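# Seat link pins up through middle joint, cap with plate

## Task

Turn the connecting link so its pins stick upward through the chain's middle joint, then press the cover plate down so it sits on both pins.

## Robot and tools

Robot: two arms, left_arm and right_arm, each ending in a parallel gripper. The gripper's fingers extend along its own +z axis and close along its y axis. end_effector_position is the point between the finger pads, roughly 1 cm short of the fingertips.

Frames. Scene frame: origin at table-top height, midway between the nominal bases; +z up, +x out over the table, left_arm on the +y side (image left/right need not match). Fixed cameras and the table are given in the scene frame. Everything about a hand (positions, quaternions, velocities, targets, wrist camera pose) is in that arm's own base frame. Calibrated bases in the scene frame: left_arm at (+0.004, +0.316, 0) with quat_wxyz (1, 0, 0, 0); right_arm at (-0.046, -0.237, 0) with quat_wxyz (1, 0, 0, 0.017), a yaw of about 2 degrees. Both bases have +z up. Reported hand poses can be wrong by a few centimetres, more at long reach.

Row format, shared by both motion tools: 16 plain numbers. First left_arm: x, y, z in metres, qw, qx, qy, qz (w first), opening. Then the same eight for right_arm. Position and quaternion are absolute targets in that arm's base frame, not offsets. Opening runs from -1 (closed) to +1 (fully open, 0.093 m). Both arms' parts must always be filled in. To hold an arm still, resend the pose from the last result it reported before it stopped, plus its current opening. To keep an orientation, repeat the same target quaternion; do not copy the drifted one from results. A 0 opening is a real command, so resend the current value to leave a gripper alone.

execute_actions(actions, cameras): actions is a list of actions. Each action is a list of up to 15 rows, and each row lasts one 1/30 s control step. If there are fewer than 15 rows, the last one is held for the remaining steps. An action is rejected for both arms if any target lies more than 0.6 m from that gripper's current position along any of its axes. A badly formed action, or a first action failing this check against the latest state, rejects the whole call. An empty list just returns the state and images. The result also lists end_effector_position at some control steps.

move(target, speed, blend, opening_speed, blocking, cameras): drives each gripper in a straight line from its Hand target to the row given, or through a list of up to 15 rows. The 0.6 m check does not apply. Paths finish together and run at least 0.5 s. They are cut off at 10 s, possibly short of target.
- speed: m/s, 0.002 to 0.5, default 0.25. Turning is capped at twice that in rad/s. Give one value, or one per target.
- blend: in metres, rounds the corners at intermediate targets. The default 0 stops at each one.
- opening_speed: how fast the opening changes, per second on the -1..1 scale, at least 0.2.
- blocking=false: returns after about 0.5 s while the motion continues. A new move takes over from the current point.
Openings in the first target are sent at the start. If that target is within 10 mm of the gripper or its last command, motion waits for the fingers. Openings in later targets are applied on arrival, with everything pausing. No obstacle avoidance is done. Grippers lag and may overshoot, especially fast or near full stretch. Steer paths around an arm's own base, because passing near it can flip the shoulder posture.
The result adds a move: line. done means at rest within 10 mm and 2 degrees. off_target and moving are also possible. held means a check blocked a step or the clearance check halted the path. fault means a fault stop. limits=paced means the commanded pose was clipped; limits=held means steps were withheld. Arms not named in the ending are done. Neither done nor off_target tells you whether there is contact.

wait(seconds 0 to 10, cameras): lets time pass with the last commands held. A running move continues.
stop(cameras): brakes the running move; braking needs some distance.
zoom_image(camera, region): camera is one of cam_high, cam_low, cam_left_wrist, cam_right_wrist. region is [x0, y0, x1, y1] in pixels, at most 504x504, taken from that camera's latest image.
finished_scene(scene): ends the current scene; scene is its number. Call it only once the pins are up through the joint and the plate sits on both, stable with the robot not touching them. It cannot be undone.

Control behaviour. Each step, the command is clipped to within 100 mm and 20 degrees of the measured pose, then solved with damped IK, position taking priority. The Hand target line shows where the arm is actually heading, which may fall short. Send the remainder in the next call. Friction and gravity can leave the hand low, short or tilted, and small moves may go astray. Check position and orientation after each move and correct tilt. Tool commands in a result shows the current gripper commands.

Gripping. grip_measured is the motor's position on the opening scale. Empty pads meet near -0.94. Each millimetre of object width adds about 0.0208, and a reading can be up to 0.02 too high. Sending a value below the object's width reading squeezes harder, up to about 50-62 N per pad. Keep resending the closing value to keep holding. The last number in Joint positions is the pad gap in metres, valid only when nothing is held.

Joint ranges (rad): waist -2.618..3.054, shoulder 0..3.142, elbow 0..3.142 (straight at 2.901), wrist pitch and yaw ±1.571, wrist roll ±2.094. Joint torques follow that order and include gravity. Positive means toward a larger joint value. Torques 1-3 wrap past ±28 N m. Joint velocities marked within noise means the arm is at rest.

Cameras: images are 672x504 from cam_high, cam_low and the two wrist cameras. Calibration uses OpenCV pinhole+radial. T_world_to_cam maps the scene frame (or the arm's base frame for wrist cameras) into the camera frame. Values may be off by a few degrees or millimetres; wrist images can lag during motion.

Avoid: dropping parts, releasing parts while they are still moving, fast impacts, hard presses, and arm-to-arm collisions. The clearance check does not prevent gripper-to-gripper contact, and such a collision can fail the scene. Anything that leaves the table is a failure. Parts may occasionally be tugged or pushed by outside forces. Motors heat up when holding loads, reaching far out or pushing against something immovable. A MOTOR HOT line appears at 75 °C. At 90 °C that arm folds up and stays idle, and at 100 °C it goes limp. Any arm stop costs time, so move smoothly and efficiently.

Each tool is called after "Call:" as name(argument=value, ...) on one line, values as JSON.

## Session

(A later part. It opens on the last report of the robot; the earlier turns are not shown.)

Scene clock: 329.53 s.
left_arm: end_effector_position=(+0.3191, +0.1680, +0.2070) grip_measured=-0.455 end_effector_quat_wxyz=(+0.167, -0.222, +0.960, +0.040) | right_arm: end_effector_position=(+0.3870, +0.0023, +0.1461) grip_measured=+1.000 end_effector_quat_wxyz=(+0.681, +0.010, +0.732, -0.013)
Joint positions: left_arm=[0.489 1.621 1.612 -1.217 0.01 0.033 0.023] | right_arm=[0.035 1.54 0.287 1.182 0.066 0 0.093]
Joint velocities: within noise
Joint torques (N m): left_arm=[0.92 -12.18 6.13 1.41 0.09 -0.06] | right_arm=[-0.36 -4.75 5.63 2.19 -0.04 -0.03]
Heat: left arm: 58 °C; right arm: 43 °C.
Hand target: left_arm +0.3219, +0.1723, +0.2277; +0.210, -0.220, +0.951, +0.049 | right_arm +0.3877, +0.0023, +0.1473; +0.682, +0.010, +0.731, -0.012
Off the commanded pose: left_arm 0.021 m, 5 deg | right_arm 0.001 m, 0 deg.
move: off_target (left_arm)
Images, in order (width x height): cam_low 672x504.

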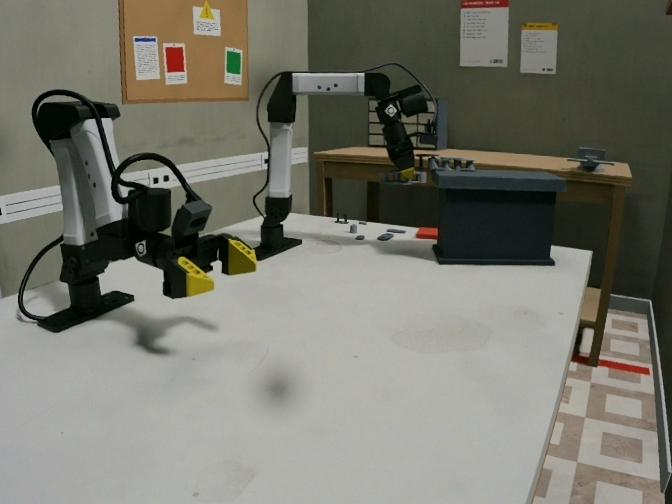

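Call:
move(target=[[0.25,0.138,0.220,0.2109,-0.2197,0.9513,0.0487,-0.60,0.3877,0.0023,0.1473,0.682,0.010,0.731,-0.012,1.0],[0.27,0.03,0.16,0.0434,-0.0871,0.9952,0.0038,-0.60,0.3877,0.0023,0.1473,0.682,0.010,0.731,-0.012,1.0],[0.28,-0.06,0.09,0,0,1,0,-0.60,0.3877,0.0023,0.1473,0.682,0.010,0.731,-0.012,1.0]], speed=[0.08,0.15,0.15], blend=[0.02,0.02,0])

Scene clock: 342.63 s.
left_arm: end_effector_position=(+0.2781, -0.0586, +0.0893) grip_measured=-0.455 end_effector_quat_wxyz=(-0.004, +0.003, +1.000, +0.001) | right_arm: end_effector_position=(+0.3870, +0.0023, +0.1461) grip_measured=+1.000 end_effector_quat_wxyz=(+0.681, +0.010, +0.732, -0.013)
Joint positions: left_arm=[-0.208 1.64 1.22 -1.16 0 -0.201 0.023] | right_arm=[0.035 1.54 0.287 1.182 0.066 0 0.093]
Joint velocities: within noise
Joint torques (N m): left_arm=[-0.47 -7.15 5.68 0.42 -0.01 -0.29] | right_arm=[-0.42 -5.07 5.83 2.21 -0.06 0.04]
Heat: left arm: 57 °C; right arm: 43 °C.
Hand target: left_arm +0.2800, -0.0600, +0.0901; +0.000, +0.000, +1.000, +0.000 | right_arm +0.3877, +0.0023, +0.1473; +0.682, +0.010, +0.731, -0.012
Off the commanded pose: left_arm 0.002 m, 1 deg | right_arm 0.001 m, 0 deg.
move: done
camera_calibration:
cam_left_wrist: T_world_to_cam=[[0.00763212, -0.999946, 0.00700199, -0.0601051], [-0.911367, -0.00407403, 0.411576, 0.256335], [-0.411525, -0.00952257, -0.911349, 0.276678], [0, 0, 0, 1]] pos_world=[0.347934, -0.0564229, 0.14707]
cam_right_wrist: T_world_to_cam=[[-0.045857, -0.998945, 0.00257864, 0.0196591], [-0.496914, 0.0205716, -0.867556, 0.356285], [0.866587, -0.0410648, -0.497333, -0.181183], [0, 0, 0, 1]] pos_world=[0.334955, 0.00486878, 0.218938]

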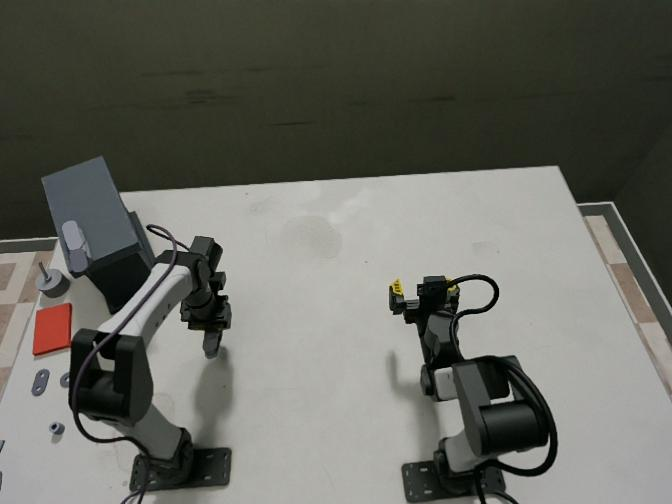

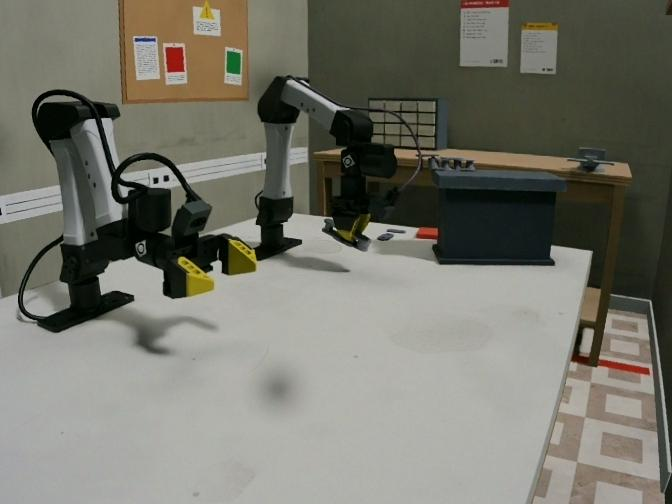

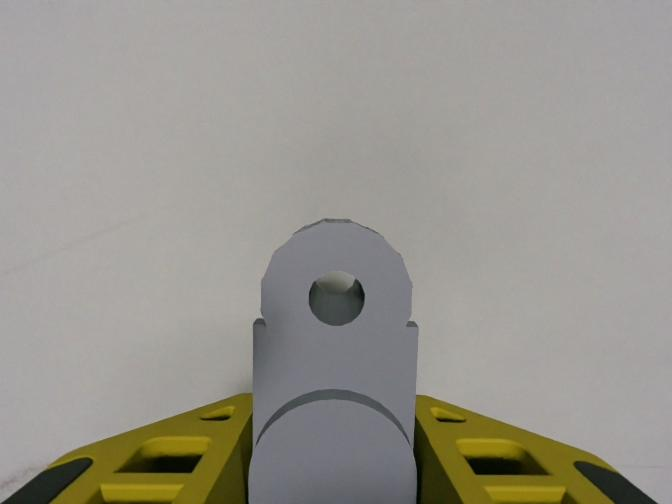

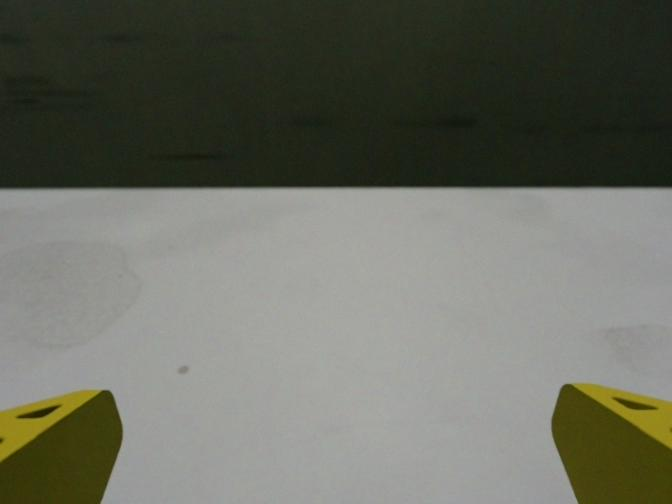

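Call:
move(target=[[0.30,0.03,0.07,0.1736,0,0.9848,0,-0.60,0.3877,0.0023,0.1473,0.682,0.010,0.731,-0.012,1.0],[0.30,0.03,0.022,0.1736,0,0.9848,0,-0.60,0.3877,0.0023,0.1473,0.682,0.010,0.731,-0.012,1.0]], speed=[0.15,0.05], cameras=["cam_left_wrist","cam_low"])

Call:
zoom_image(camera="cam_low", region=[300, 190, 450, 280])

Scene clock: 362.70 s.
left_arm: end_effector_position=(+0.2912, +0.0295, +0.0238) grip_measured=-0.455 end_effector_quat_wxyz=(+0.157, -0.003, +0.988, +0.004) | right_arm: end_effector_position=(+0.3870, +0.0023, +0.1461) grip_measured=+1.000 end_effector_quat_wxyz=(+0.681, +0.010, +0.732, -0.013)
Joint positions: left_arm=[0.116 1.484 0.737 -0.51 0.027 0.106 0.023] | right_arm=[0.035 1.54 0.287 1.182 0.066 0 0.093]
Joint velocities: within noise
Joint torques (N m): left_arm=[0.51 -4.18 5.11 1.45 0.17 -0.06] | right_arm=[-0.27 -4.81 5.86 2.21 -0.02 0.02]
Heat: left arm: 50 °C; right arm: 43 °C.
Hand target: left_arm +0.2997, +0.0300, +0.0225; +0.173, +0.000, +0.985, +0.000 | right_arm +0.3877, +0.0023, +0.1473; +0.682, +0.010, +0.731, -0.012
Off the commanded pose: left_arm 0.009 m, 2 deg | right_arm 0.001 m, 0 deg.
move: done
camera_calibration:
cam_left_wrist: T_world_to_cam=[[0.0178295, -0.999827, 0.00536534, 0.0253842], [-0.994912, -0.0172091, 0.0992705, 0.327745], [-0.099161, -0.00710798, -0.995046, 0.134127], [0, 0, 0, 1]] pos_world=[0.338925, 0.0319734, 0.100791]
Images, in order (width x height): cam_low 672x504, cam_left_wrist 672x504.

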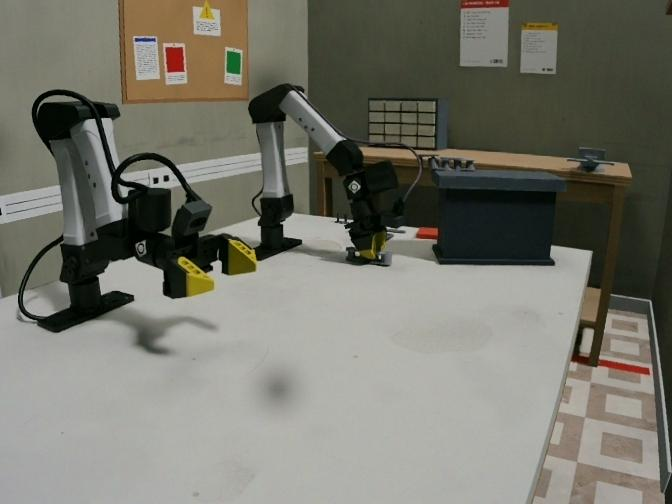

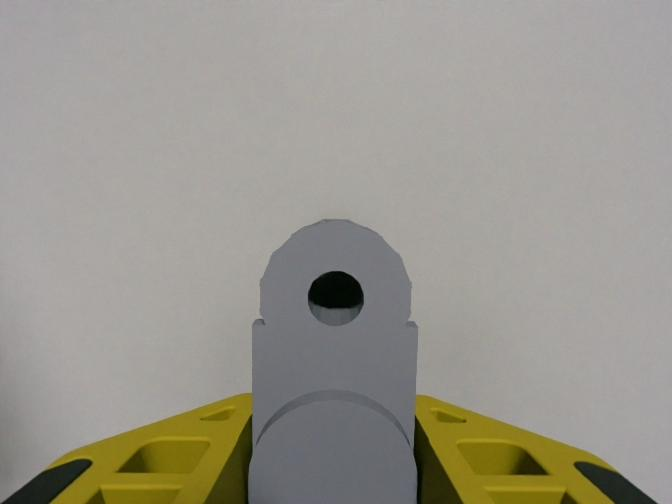

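Scaled by 3.360 from the camera's 672x504 image, which has a finer 960x720 frame.

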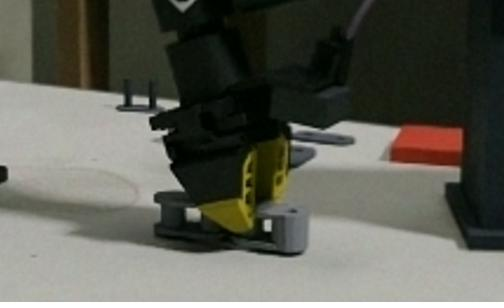

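Call:
move(target=[[0.30,0.03,0.012,0.1736,0,0.9848,0,-0.60,0.3877,0.0023,0.1473,0.682,0.010,0.731,-0.012,1.0],[0.30,0.03,0.012,0.1736,0,0.9848,0,-0.15,0.3877,0.0023,0.1473,0.682,0.010,0.731,-0.012,1.0]], speed=0.04, opening_speed=0.5, cameras=["cam_left_wrist","cam_low"])

Call:
zoom_image(camera="cam_low", region=[300, 190, 450, 280])

Scene clock: 376.47 s.
left_arm: end_effector_position=(+0.2990, +0.0300, +0.0151) grip_measured=-0.152 end_effector_quat_wxyz=(+0.172, -0.002, +0.985, +0.005) | right_arm: end_effector_position=(+0.3870, +0.0023, +0.1461) grip_measured=+1.000 end_effector_quat_wxyz=(+0.681, +0.010, +0.732, -0.013)
Joint positions: left_arm=[0.116 1.514 0.714 -0.428 0.029 0.106 0.038] | right_arm=[0.035 1.54 0.287 1.182 0.066 0 0.093]
Joint velocities: within noise
Joint torques (N m): left_arm=[0.51 -4.79 4.88 1.23 0.15 -0.07] | right_arm=[-0.29 -4.88 5.94 2.19 -0.04 0.08]
Heat: left arm: 46 °C; right arm: 44 °C.
Hand target: left_arm +0.3000, +0.0300, +0.0121; +0.174, +0.000, +0.985, +0.000 | right_arm +0.3877, +0.0023, +0.1473; +0.682, +0.010, +0.731, -0.012
Off the commanded pose: left_arm 0.003 m, 1 deg | right_arm 0.001 m, 0 deg.
move: done; target 2's new opening was sent with left_arm's hand 0.011 m and 1 deg from that target
camera_calibration:
cam_left_wrist: T_world_to_cam=[[0.0170724, -0.999845, 0.00430314, 0.0261191], [-0.997382, -0.0167276, 0.0703477, 0.337511], [-0.0702648, -0.00549288, -0.997513, 0.117627], [0, 0, 0, 1]] pos_world=[0.344446, 0.0324069, 0.0934792]
Images, in order (width x height): cam_low 672x504, cam_left_wrist 672x504.

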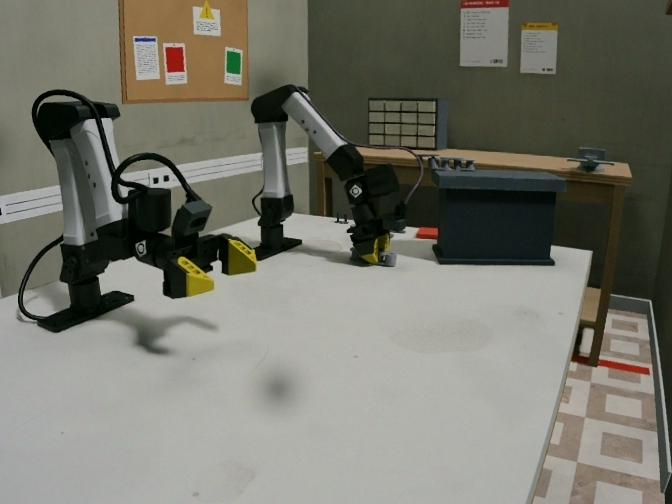

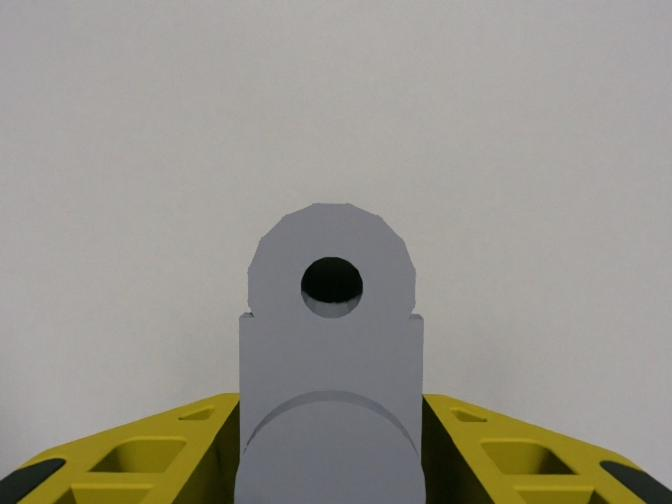

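Scaled by 3.360 from the camera's 672x504 image, which has a finer 960x720 frame.

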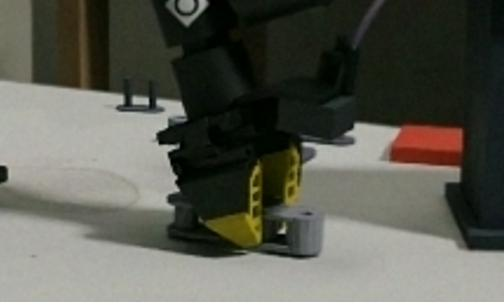

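Call:
move(target=[[0.30,0.03,0.07,0.1736,0,0.9848,0,0.1,0.3877,0.0023,0.1473,0.682,0.010,0.731,-0.012,1.0],[0.27,0.08,0.27,0.2588,-0.16,0.947,0.05,0.1,0.3877,0.0023,0.1473,0.682,0.010,0.731,-0.012,1.0],[0.350,0.181,0.335,0.2924,-0.2147,0.9293,0.0675,0.1,0.3877,0.0023,0.1473,0.682,0.010,0.731,-0.012,1.0]], speed=[0.08,0.25,0.2], blend=[0.01,0.03,0])

Scene clock: 394.10 s.
left_arm: end_effector_position=(+0.3468, +0.1798, +0.3296) grip_measured=+0.098 end_effector_quat_wxyz=(+0.284, -0.220, +0.931, +0.071) | right_arm: end_effector_position=(+0.3870, +0.0023, +0.1461) grip_measured=+1.000 end_effector_quat_wxyz=(+0.681, +0.010, +0.732, -0.013)
Joint positions: left_arm=[0.479 1.708 2.132 -1.4 0.002 0.015 0.05] | right_arm=[0.035 1.54 0.287 1.182 0.066 0 0.093]
Joint velocities: within noise
Joint torques (N m): left_arm=[0.43 -6.22 7.68 1.38 0.15 -0.06] | right_arm=[-0.12 -4.78 5.72 2.23 -0.05 -0.04]
Heat: left arm: 44 °C; right arm: 44 °C.
Hand target: left_arm +0.3499, +0.1810, +0.3349; +0.293, -0.215, +0.929, +0.068 | right_arm +0.3877, +0.0023, +0.1473; +0.682, +0.010, +0.731, -0.012
Off the commanded pose: left_arm 0.006 m, 1 deg | right_arm 0.001 m, 0 deg.
move: done
camera_calibration:
cam_left_wrist: T_world_to_cam=[[0.455154, -0.890374, 0.00828172, 0.000764862], [-0.875486, -0.449201, -0.178163, 0.482951], [0.162352, 0.0738411, -0.983966, 0.336125], [0, 0, 0, 1]] pos_world=[0.367898, 0.192803, 0.416773]
cam_right_wrist: T_world_to_cam=[[-0.045857, -0.998945, 0.00257864, 0.0196591], [-0.496914, 0.0205716, -0.867556, 0.356285], [0.866587, -0.0410648, -0.497333, -0.181183], [0, 0, 0, 1]] pos_world=[0.334955, 0.00486878, 0.218938]

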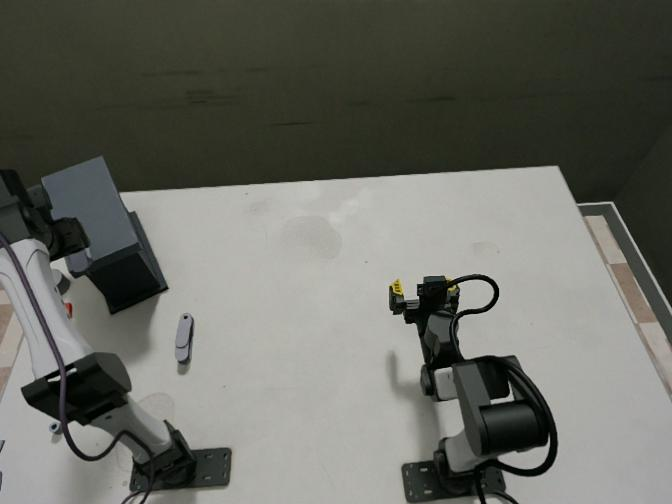

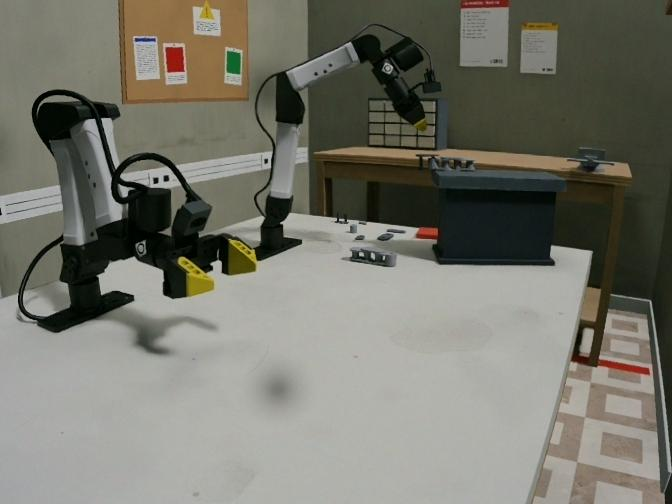

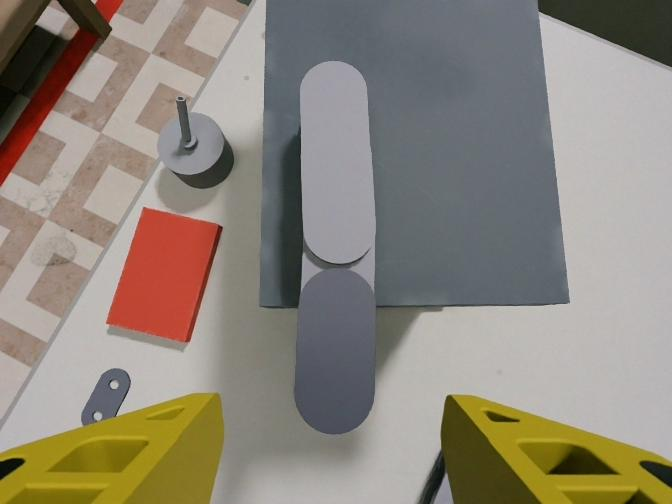

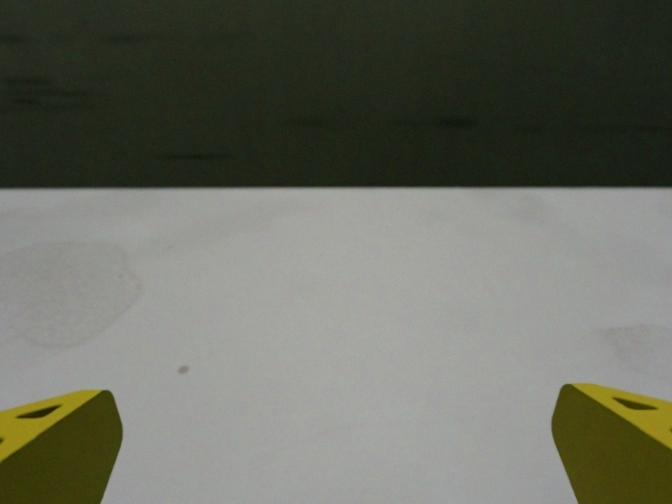

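Call:
move(target=[0.361,0.188,0.292,0.1692,-0.2216,0.9596,0.0391,0.1,0.3877,0.0023,0.1473,0.682,0.010,0.731,-0.012,1.0], speed=0.12, cameras=["cam_left_wrist","cam_low"])

Call:
zoom_image(camera="cam_low", region=[370, 130, 480, 200])

Scene clock: 407.73 s.
left_arm: end_effector_position=(+0.3591, +0.1861, +0.2912) grip_measured=+0.098 end_effector_quat_wxyz=(+0.196, -0.223, +0.954, +0.049) | right_arm: end_effector_position=(+0.3870, +0.0023, +0.1461) grip_measured=+1.000 end_effector_quat_wxyz=(+0.681, +0.010, +0.732, -0.013)
Joint positions: left_arm=[0.479 1.905 2.307 -1.566 0.002 0.018 0.05] | right_arm=[0.035 1.54 0.287 1.182 0.066 0 0.093]
Joint velocities: within noise
Joint torques (N m): left_arm=[0.39 -7.87 6.45 1.09 0.09 -0.06] | right_arm=[-0.43 -4.63 5.82 2.14 -0.04 -0.02]
Heat: left arm: 43 °C; right arm: 44 °C.
Hand target: left_arm +0.3608, +0.1879, +0.2915; +0.197, -0.221, +0.954, +0.046 | right_arm +0.3877, +0.0023, +0.1473; +0.682, +0.010, +0.731, -0.012
Off the commanded pose: left_arm 0.003 m, 3 deg | right_arm 0.001 m, 0 deg.
joint sent to its limit (left arm) — joint 4 (wrist pitch), lower limit. The joint targets are off in orientation, not in position.
move: off_target (left_arm)
camera_calibration:
cam_left_wrist: T_world_to_cam=[[0.454005, -0.890959, 0.00848305, 0.00157035], [-0.890988, -0.453931, 0.00932742, 0.441547], [-0.00445962, -0.011793, -0.999921, 0.376322], [0, 0, 0, 1]] pos_world=[0.394379, 0.206269, 0.37216]
Images, in order (width x height): cam_low 672x504, cam_left_wrist 672x504.

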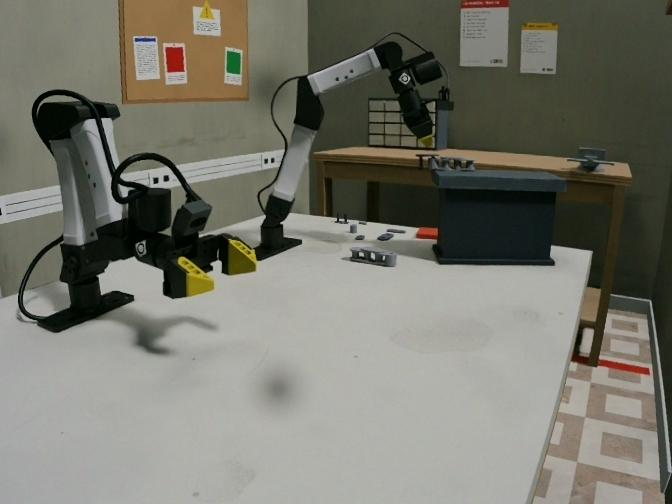

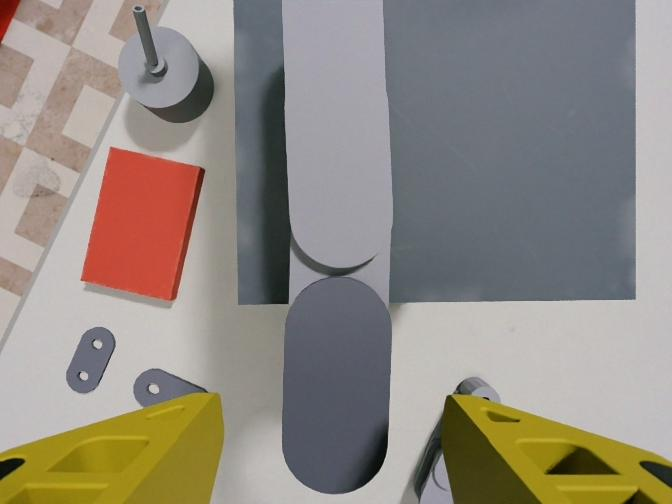

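Scaled by 4.582 from the camera's 672x504 image, which has a finer 960x720 frame.

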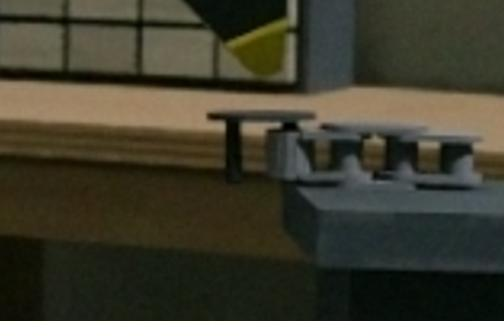

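Call:
move(target=[0.3630,0.1895,0.272,0.1692,-0.2216,0.9596,0.0391,0.1,0.3877,0.0023,0.1473,0.682,0.010,0.731,-0.012,1.0], speed=0.06, cameras=["cam_left_wrist","cam_low"])

Call:
zoom_image(camera="cam_low", region=[370, 130, 480, 200])

Scene clock: 415.17 s.
left_arm: end_effector_position=(+0.3632, +0.1882, +0.2805) grip_measured=+0.098 end_effector_quat_wxyz=(+0.182, -0.223, +0.956, +0.045) | right_arm: end_effector_position=(+0.3870, +0.0023, +0.1461) grip_measured=+1.000 end_effector_quat_wxyz=(+0.681, +0.010, +0.732, -0.013)
Joint positions: left_arm=[0.479 1.933 2.307 -1.567 0.002 0.02 0.05] | right_arm=[0.035 1.54 0.287 1.182 0.066 0 0.093]
Joint velocities: within noise
Joint torques (N m): left_arm=[0.51 -8.08 4.14 1.03 0.09 -0.06] | right_arm=[-0.24 -4.79 5.55 2.17 -0.01 -0.03]
Heat: left arm: 43 °C; right arm: 44 °C.
Hand target: left_arm +0.3629, +0.1895, +0.2721; +0.170, -0.222, +0.959, +0.039 | right_arm +0.3877, +0.0023, +0.1473; +0.682, +0.010, +0.731, -0.012
Off the commanded pose: left_arm 0.009 m, 2 deg | right_arm 0.001 m, 0 deg.
joint sent to its limit (left arm) — joint 4 (wrist pitch), lower limit. The joint targets still meet the commanded pose.
move: done
camera_calibration:
cam_left_wrist: T_world_to_cam=[[0.452956, -0.891496, 0.00813105, 0.00227758], [-0.891046, -0.452388, 0.0371677, 0.438216], [-0.0294564, -0.0240805, -0.999276, 0.376919], [0, 0, 0, 1]] pos_world=[0.400542, 0.209351, 0.36034]
Images, in order (width x height): cam_low 672x504, cam_left_wrist 672x504.

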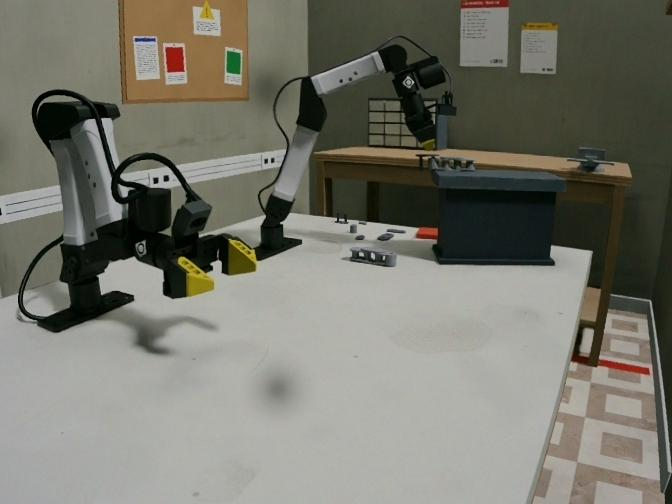

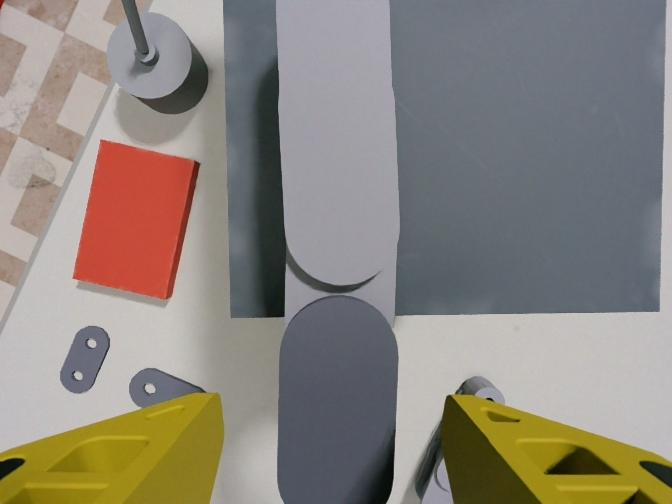

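Scaled by 4.582 from the camera's 672x504 image, which has a finer 960x720 frame.

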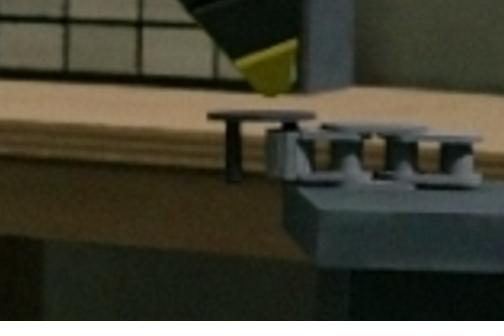

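Call:
move(target=[0.3630,0.1897,0.256,0.1692,-0.2216,0.9596,0.0391,0.1,0.3877,0.0023,0.1473,0.682,0.010,0.731,-0.012,1.0], speed=0.05, cameras=["cam_left_wrist","cam_low"])

Call:
zoom_image(camera="cam_low", region=[370, 130, 480, 200])

Scene clock: 426.60 s.
left_arm: end_effector_position=(+0.3646, +0.1890, +0.2438) grip_measured=+0.098 end_effector_quat_wxyz=(+0.147, -0.224, +0.963, +0.036) | right_arm: end_effector_position=(+0.3870, +0.0023, +0.1461) grip_measured=+1.000 end_effector_quat_wxyz=(+0.681, +0.010, +0.732, -0.013)
Joint positions: left_arm=[0.479 1.933 2.164 -1.499 0.002 0.021 0.05] | right_arm=[0.035 1.54 0.287 1.182 0.066 0 0.093]
Joint velocities: within noise
Joint torques (N m): left_arm=[0.54 -13.11 4.74 1.13 0.09 -0.06] | right_arm=[-0.16 -4.62 5.68 2.23 -0.07 -0.02]
Heat: left arm: 44 °C; right arm: 44 °C.
Hand target: left_arm +0.3628, +0.1896, +0.2560; +0.169, -0.222, +0.960, +0.039 | right_arm +0.3877, +0.0023, +0.1473; +0.682, +0.010, +0.731, -0.012
Off the commanded pose: left_arm 0.012 m, 3 deg | right_arm 0.001 m, 0 deg.
move: off_target (left_arm)
camera_calibration:
cam_left_wrist: T_world_to_cam=[[0.452866, -0.891538, 0.00854092, 0.00253071], [-0.886458, -0.449219, 0.11133, 0.420772], [-0.0954184, -0.0579888, -0.993747, 0.369379], [0, 0, 0, 1]] pos_world=[0.407096, 0.212695, 0.320203]
Images, in order (width x height): cam_low 672x504, cam_left_wrist 672x504.

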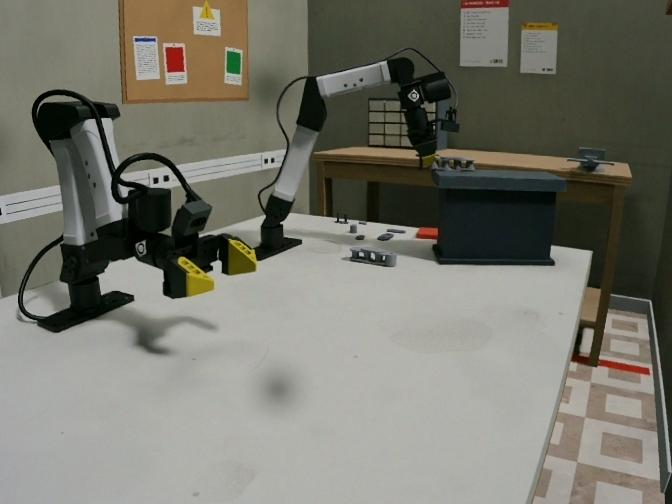

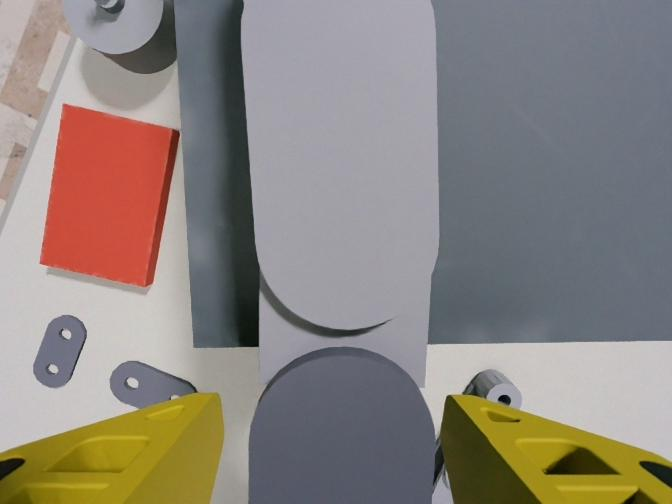

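Scaled by 4.582 from the camera's 672x504 image, which has a finer 960x720 frame.

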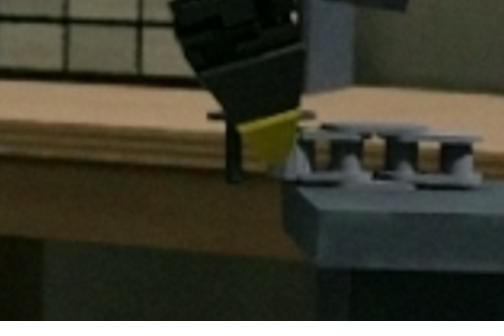

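Call:
move(target=[0.3640,0.1897,0.279,0.1692,-0.2216,0.9596,0.0391,0.1,0.3877,0.0023,0.1473,0.682,0.010,0.731,-0.012,1.0], speed=0.05, cameras=["cam_left_wrist","cam_low"])

Call:
zoom_image(camera="cam_low", region=[370, 130, 480, 200])

Scene clock: 432.50 s.
left_arm: end_effector_position=(+0.3619, +0.1876, +0.2744) grip_measured=+0.098 end_effector_quat_wxyz=(+0.173, -0.223, +0.958, +0.043) | right_arm: end_effector_position=(+0.3870, +0.0023, +0.1461) grip_measured=+1.000 end_effector_quat_wxyz=(+0.681, +0.010, +0.732, -0.013)
Joint positions: left_arm=[0.479 1.933 2.286 -1.566 0.002 0.021 0.05] | right_arm=[0.035 1.54 0.287 1.182 0.066 0 0.093]
Joint velocities: within noise
Joint torques (N m): left_arm=[0.43 -8.51 7.38 0.99 0.08 -0.08] | right_arm=[-0.32 -4.83 5.76 2.23 -0.02 0]
Heat: left arm: 45 °C; right arm: 44 °C.
Hand target: left_arm +0.3637, +0.1896, +0.2787; +0.180, -0.221, +0.957, +0.042 | right_arm +0.3877, +0.0023, +0.1473; +0.682, +0.010, +0.731, -0.012
Off the commanded pose: left_arm 0.005 m, 1 deg | right_arm 0.001 m, 0 deg.
joint sent to its limit (left arm) — joint 4 (wrist pitch), lower limit. The joint targets still meet the commanded pose.
move: done
camera_calibration:
cam_left_wrist: T_world_to_cam=[[0.452464, -0.891746, 0.00803818, 0.00256415], [-0.890533, -0.451335, 0.0569823, 0.431141], [-0.0471858, -0.0329407, -0.998343, 0.378602], [0, 0, 0, 1]] pos_world=[0.40065, 0.209347, 0.353386]
Images, in order (width x height): cam_low 672x504, cam_left_wrist 672x504.

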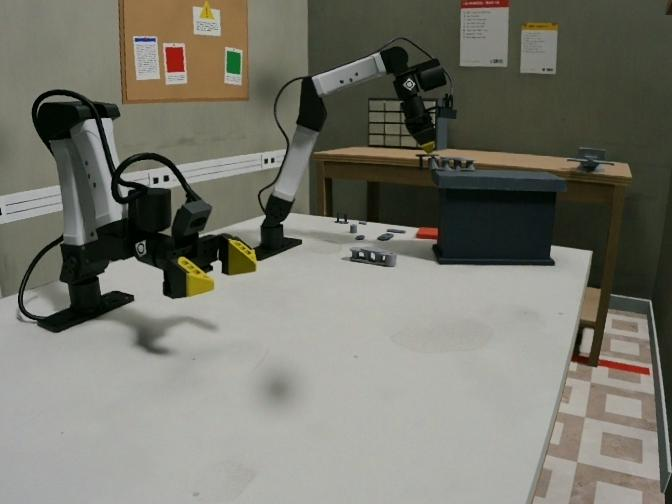

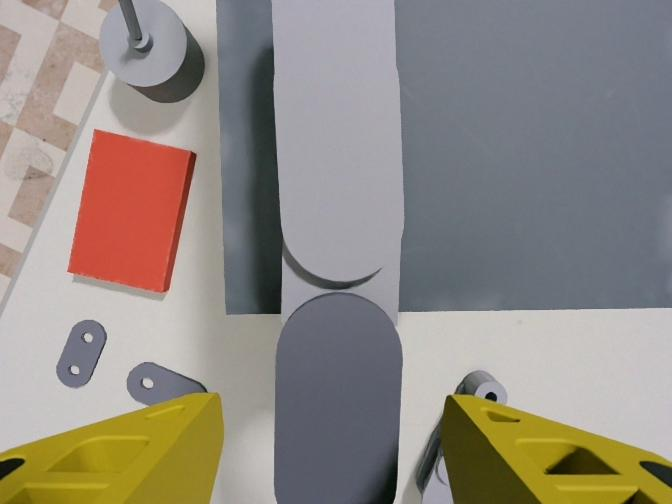

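Scaled by 4.582 from the camera's 672x504 image, which has a finer 960x720 frame.

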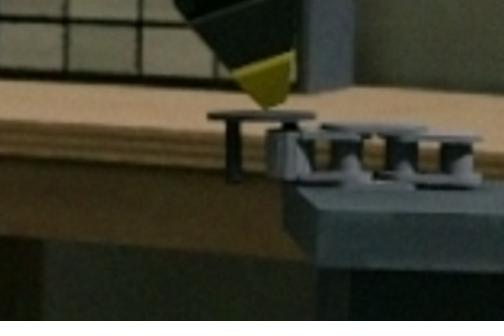

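Call:
move(target=[0.3640,0.1902,0.2665,0.1692,-0.2216,0.9596,0.0391,0.1,0.3877,0.0023,0.1473,0.682,0.010,0.731,-0.012,1.0], speed=0.04, cameras=["cam_left_wrist","cam_low"])

Call:
zoom_image(camera="cam_low", region=[370, 130, 480, 200])

Scene clock: 439.30 s.
left_arm: end_effector_position=(+0.3608, +0.1870, +0.2685) grip_measured=+0.098 end_effector_quat_wxyz=(+0.164, -0.224, +0.960, +0.041) | right_arm: end_effector_position=(+0.3870, +0.0023, +0.1461) grip_measured=+1.000 end_effector_quat_wxyz=(+0.681, +0.010, +0.732, -0.013)
Joint positions: left_arm=[0.479 1.933 2.265 -1.563 0.002 0.021 0.05] | right_arm=[0.035 1.54 0.287 1.182 0.066 0 0.093]
Joint velocities: within noise
Joint torques (N m): left_arm=[0.55 -9.07 4.55 1.2 0.1 -0.07] | right_arm=[-0.35 -4.72 5.48 2.2 0 0]
Heat: left arm: 45 °C; right arm: 44 °C.
Hand target: left_arm +0.3639, +0.1902, +0.2666; +0.169, -0.222, +0.960, +0.039 | right_arm +0.3877, +0.0023, +0.1473; +0.682, +0.010, +0.731, -0.012
Off the commanded pose: left_arm 0.005 m, 1 deg | right_arm 0.001 m, 0 deg.
move: done
camera_calibration:
cam_left_wrist: T_world_to_cam=[[0.452597, -0.891678, 0.00820968, 0.0024935], [-0.889459, -0.450777, 0.0752519, 0.424826], [-0.0633997, -0.0413609, -0.997131, 0.379701], [0, 0, 0, 1]] pos_world=[0.40081, 0.20943, 0.346622]
Images, in order (width x height): cam_low 672x504, cam_left_wrist 672x504.

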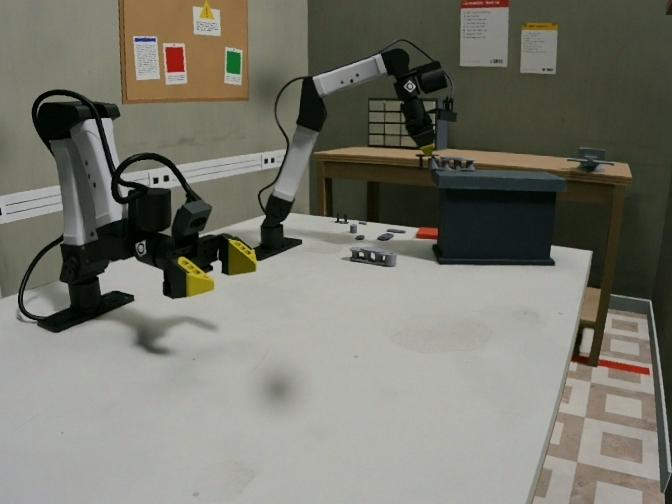

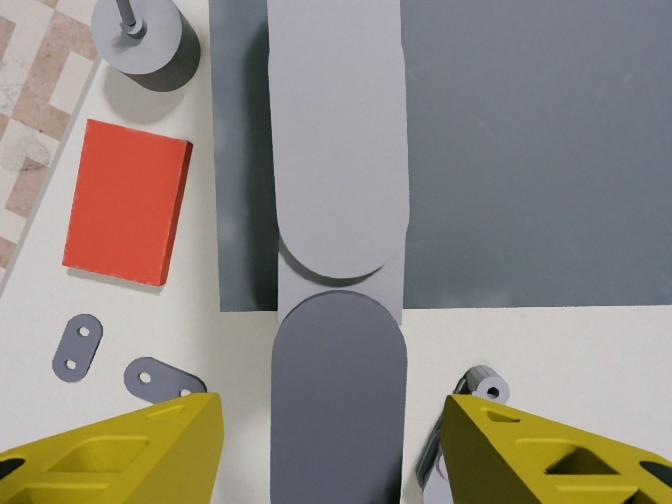

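Scaled by 4.582 from the camera's 672x504 image, which has a finer 960x720 frame.

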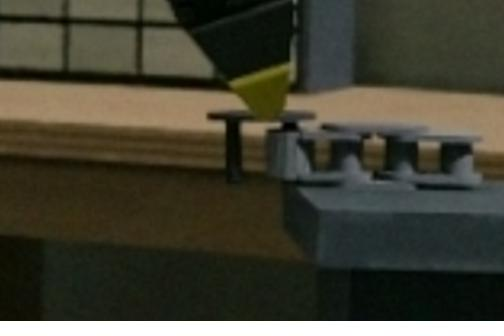

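Call:
move(target=[0.3640,0.1902,0.2660,0.1692,-0.2216,0.9596,0.0391,-0.5,0.3877,0.0023,0.1473,0.682,0.010,0.731,-0.012,1.0], speed=0.04, opening_speed=0.6, cameras=["cam_left_wrist"])

Call:
move(target=[0.3640,0.1890,0.294,0.1692,-0.2216,0.9596,0.0391,-0.5,0.3877,0.0023,0.1473,0.682,0.010,0.731,-0.012,1.0], speed=0.05, cameras=["cam_left_wrist","cam_low"])

Call:
zoom_image(camera="cam_low", region=[370, 110, 480, 200])

Scene clock: 451.00 s.
left_arm: end_effector_position=(+0.3626, +0.1881, +0.2680) grip_measured=-0.498 end_effector_quat_wxyz=(+0.167, -0.223, +0.959, +0.042) | right_arm: end_effector_position=(+0.3870, +0.0023, +0.1461) grip_measured=+1.000 end_effector_quat_wxyz=(+0.681, +0.010, +0.732, -0.013)
Joint positions: left_arm=[0.479 1.933 2.26 -1.552 0.002 0.022 0.021] | right_arm=[0.035 1.54 0.287 1.182 0.066 0 0.093]
Joint velocities: within noise
Joint torques (N m): left_arm=[0.36 -9.26 4.52 1.13 0.09 -0.09] | right_arm=[-0.53 -4.89 5.59 2.2 -0.02 0.01]
Heat: left arm: 45 °C; right arm: 44 °C.
Hand target: left_arm +0.3639, +0.1903, +0.2660; +0.169, -0.222, +0.960, +0.039 | right_arm +0.3877, +0.0023, +0.1473; +0.682, +0.010, +0.731, -0.012
Off the commanded pose: left_arm 0.003 m, 0 deg | right_arm 0.001 m, 0 deg.
move: done
camera_calibration:
cam_left_wrist: T_world_to_cam=[[0.451611, -0.892182, 0.00763104, 0.00327961], [-0.890332, -0.450086, 0.0687865, 0.428875], [-0.0579355, -0.0378589, -0.997602, 0.376905], [0, 0, 0, 1]] pos_world=[0.402196, 0.210226, 0.346476]
Images, in order (width x height): cam_left_wrist 672x504.

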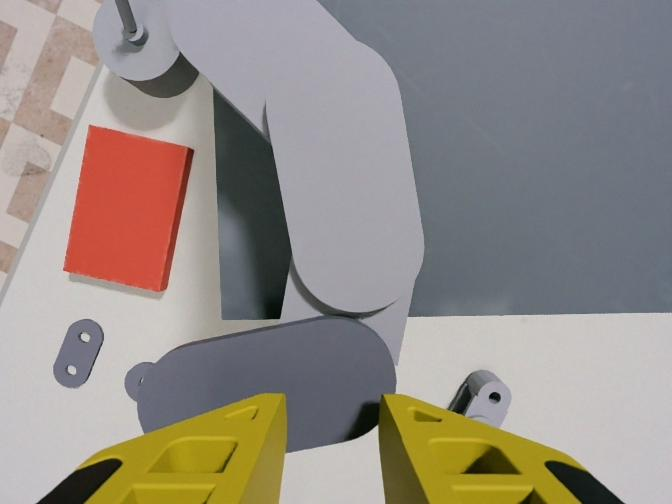

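Scene clock: 451.87 s.
left_arm: end_effector_position=(+0.3641, +0.1889, +0.2818) grip_measured=-0.498 end_effector_quat_wxyz=(+0.185, -0.222, +0.956, +0.046) | right_arm: end_effector_position=(+0.3870, +0.0023, +0.1461) grip_measured=+1.000 end_effector_quat_wxyz=(+0.681, +0.010, +0.732, -0.013)
Joint positions: left_arm=[0.479 1.935 2.314 -1.566 0.002 0.022 0.021] | right_arm=[0.035 1.54 0.287 1.182 0.066 0 0.093]
Joint velocities: within noise
Joint torques (N m): left_arm=[0.21 -10.25 7.43 1.04 0.08 -0.12] | right_arm=[-0.44 -4.89 5.72 2.19 -0.02 0.02]
Heat: left arm: 45 °C; right arm: 45 °C.
Hand target: left_arm +0.3636, +0.1889, +0.2934; +0.202, -0.220, +0.953, +0.048 | right_arm +0.3877, +0.0023, +0.1473; +0.682, +0.010, +0.731, -0.012
Off the commanded pose: left_arm 0.012 m, 2 deg | right_arm 0.001 m, 0 deg.
joint sent to its limit (left arm) — joint 4 (wrist pitch), lower limit. The joint targets are off in orientation, not in position.
move: off_target (left_arm)
camera_calibration:
cam_left_wrist: T_world_to_cam=[[0.451365, -0.89231, 0.00722283, 0.00342236], [-0.891994, -0.450951, 0.0314535, 0.440978], [-0.0248091, -0.0206397, -0.999479, 0.375998], [0, 0, 0, 1]] pos_world=[0.401133, 0.209674, 0.361907]
Images, in order (width x height): cam_low 672x504, cam_left_wrist 672x504.

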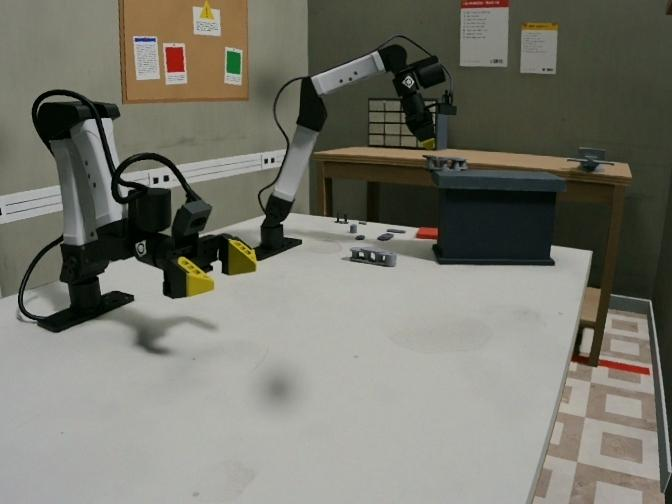

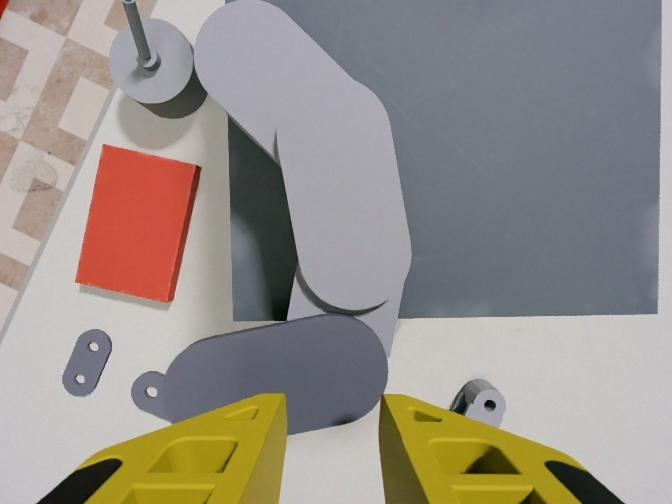

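Scaled by 4.582 from the camera's 672x504 image, which has a finer 960x720 frame.

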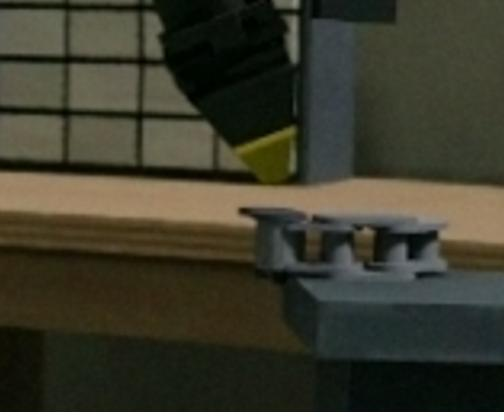

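Call:
move(target=[0.3600,0.2080,0.305,0.2071,-0.2936,0.9311,0.0653,0.75,0.3877,0.0023,0.1473,0.682,0.010,0.731,-0.012,1.0], speed=0.06, cameras=["cam_left_wrist","cam_low"])

Call:
zoom_image(camera="cam_low", region=[370, 110, 480, 200])

Scene clock: 581.20 s.
left_arm: end_effector_position=(+0.3612, +0.2018, +0.2978) grip_measured=+0.748 end_effector_quat_wxyz=(+0.209, -0.283, +0.934, +0.058) | right_arm: end_effector_position=(+0.3870, +0.0023, +0.1461) grip_measured=+1.000 end_effector_quat_wxyz=(+0.681, +0.010, +0.732, -0.013)
Joint positions: left_arm=[0.498 1.935 2.368 -1.567 -0.028 -0.084 0.081] | right_arm=[0.035 1.54 0.287 1.182 0.066 0 0.093]
Joint velocities: within noise
Joint torques (N m): left_arm=[0.64 -8.81 7.31 1.13 -0.18 -0.28] | right_arm=[-0.29 -4.75 5.9 2.19 -0.01 0]
Heat: left arm: 53 °C; right arm: 46 °C.
Hand target: left_arm +0.3597, +0.2079, +0.3046; +0.218, -0.293, +0.929, +0.068 | right_arm +0.3877, +0.0023, +0.1473; +0.682, +0.010, +0.731, -0.012
Off the commanded pose: left_arm 0.010 m, 2 deg | right_arm 0.001 m, 0 deg.
joint sent to its limit (left arm) — joint 4 (wrist pitch), lower limit. The joint targets still meet the commanded pose.
move: done
camera_calibration:
cam_left_wrist: T_world_to_cam=[[0.560724, -0.827649, 0.024215, -0.0414588], [-0.827398, -0.561192, -0.0218097, 0.458452], [0.0316401, -0.00780622, -0.999469, 0.369182], [0, 0, 0, 1]] pos_world=[0.390889, 0.225848, 0.379988]
Images, in order (width x height): cam_low 672x504, cam_left_wrist 672x504.

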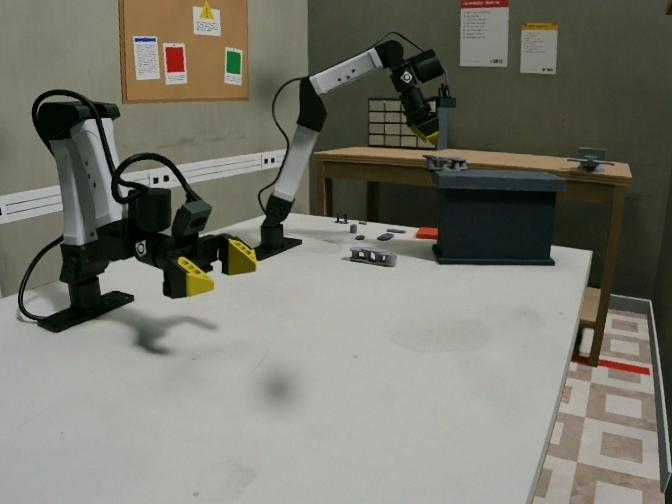

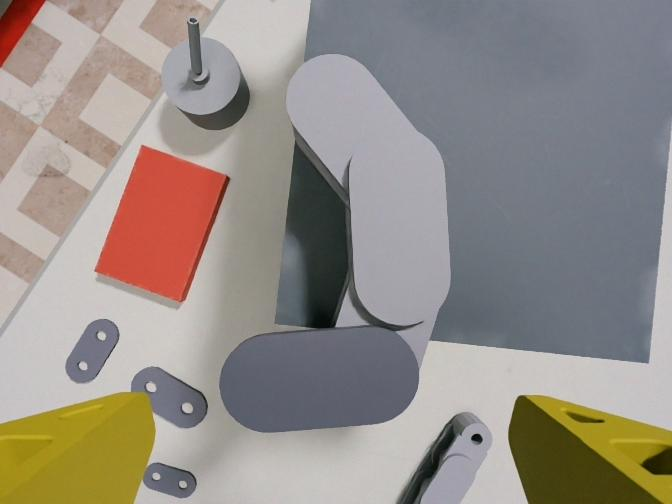

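Scaled by 4.582 from the camera's 672x504 image, which has a finer 960x720 frame.

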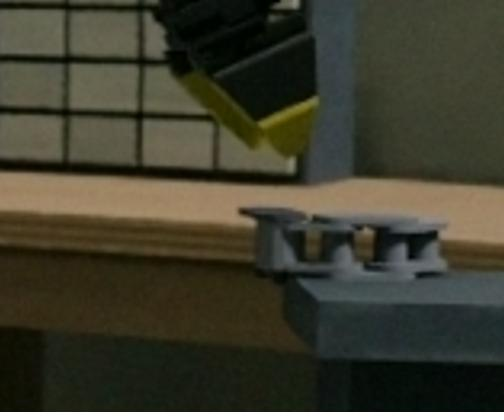

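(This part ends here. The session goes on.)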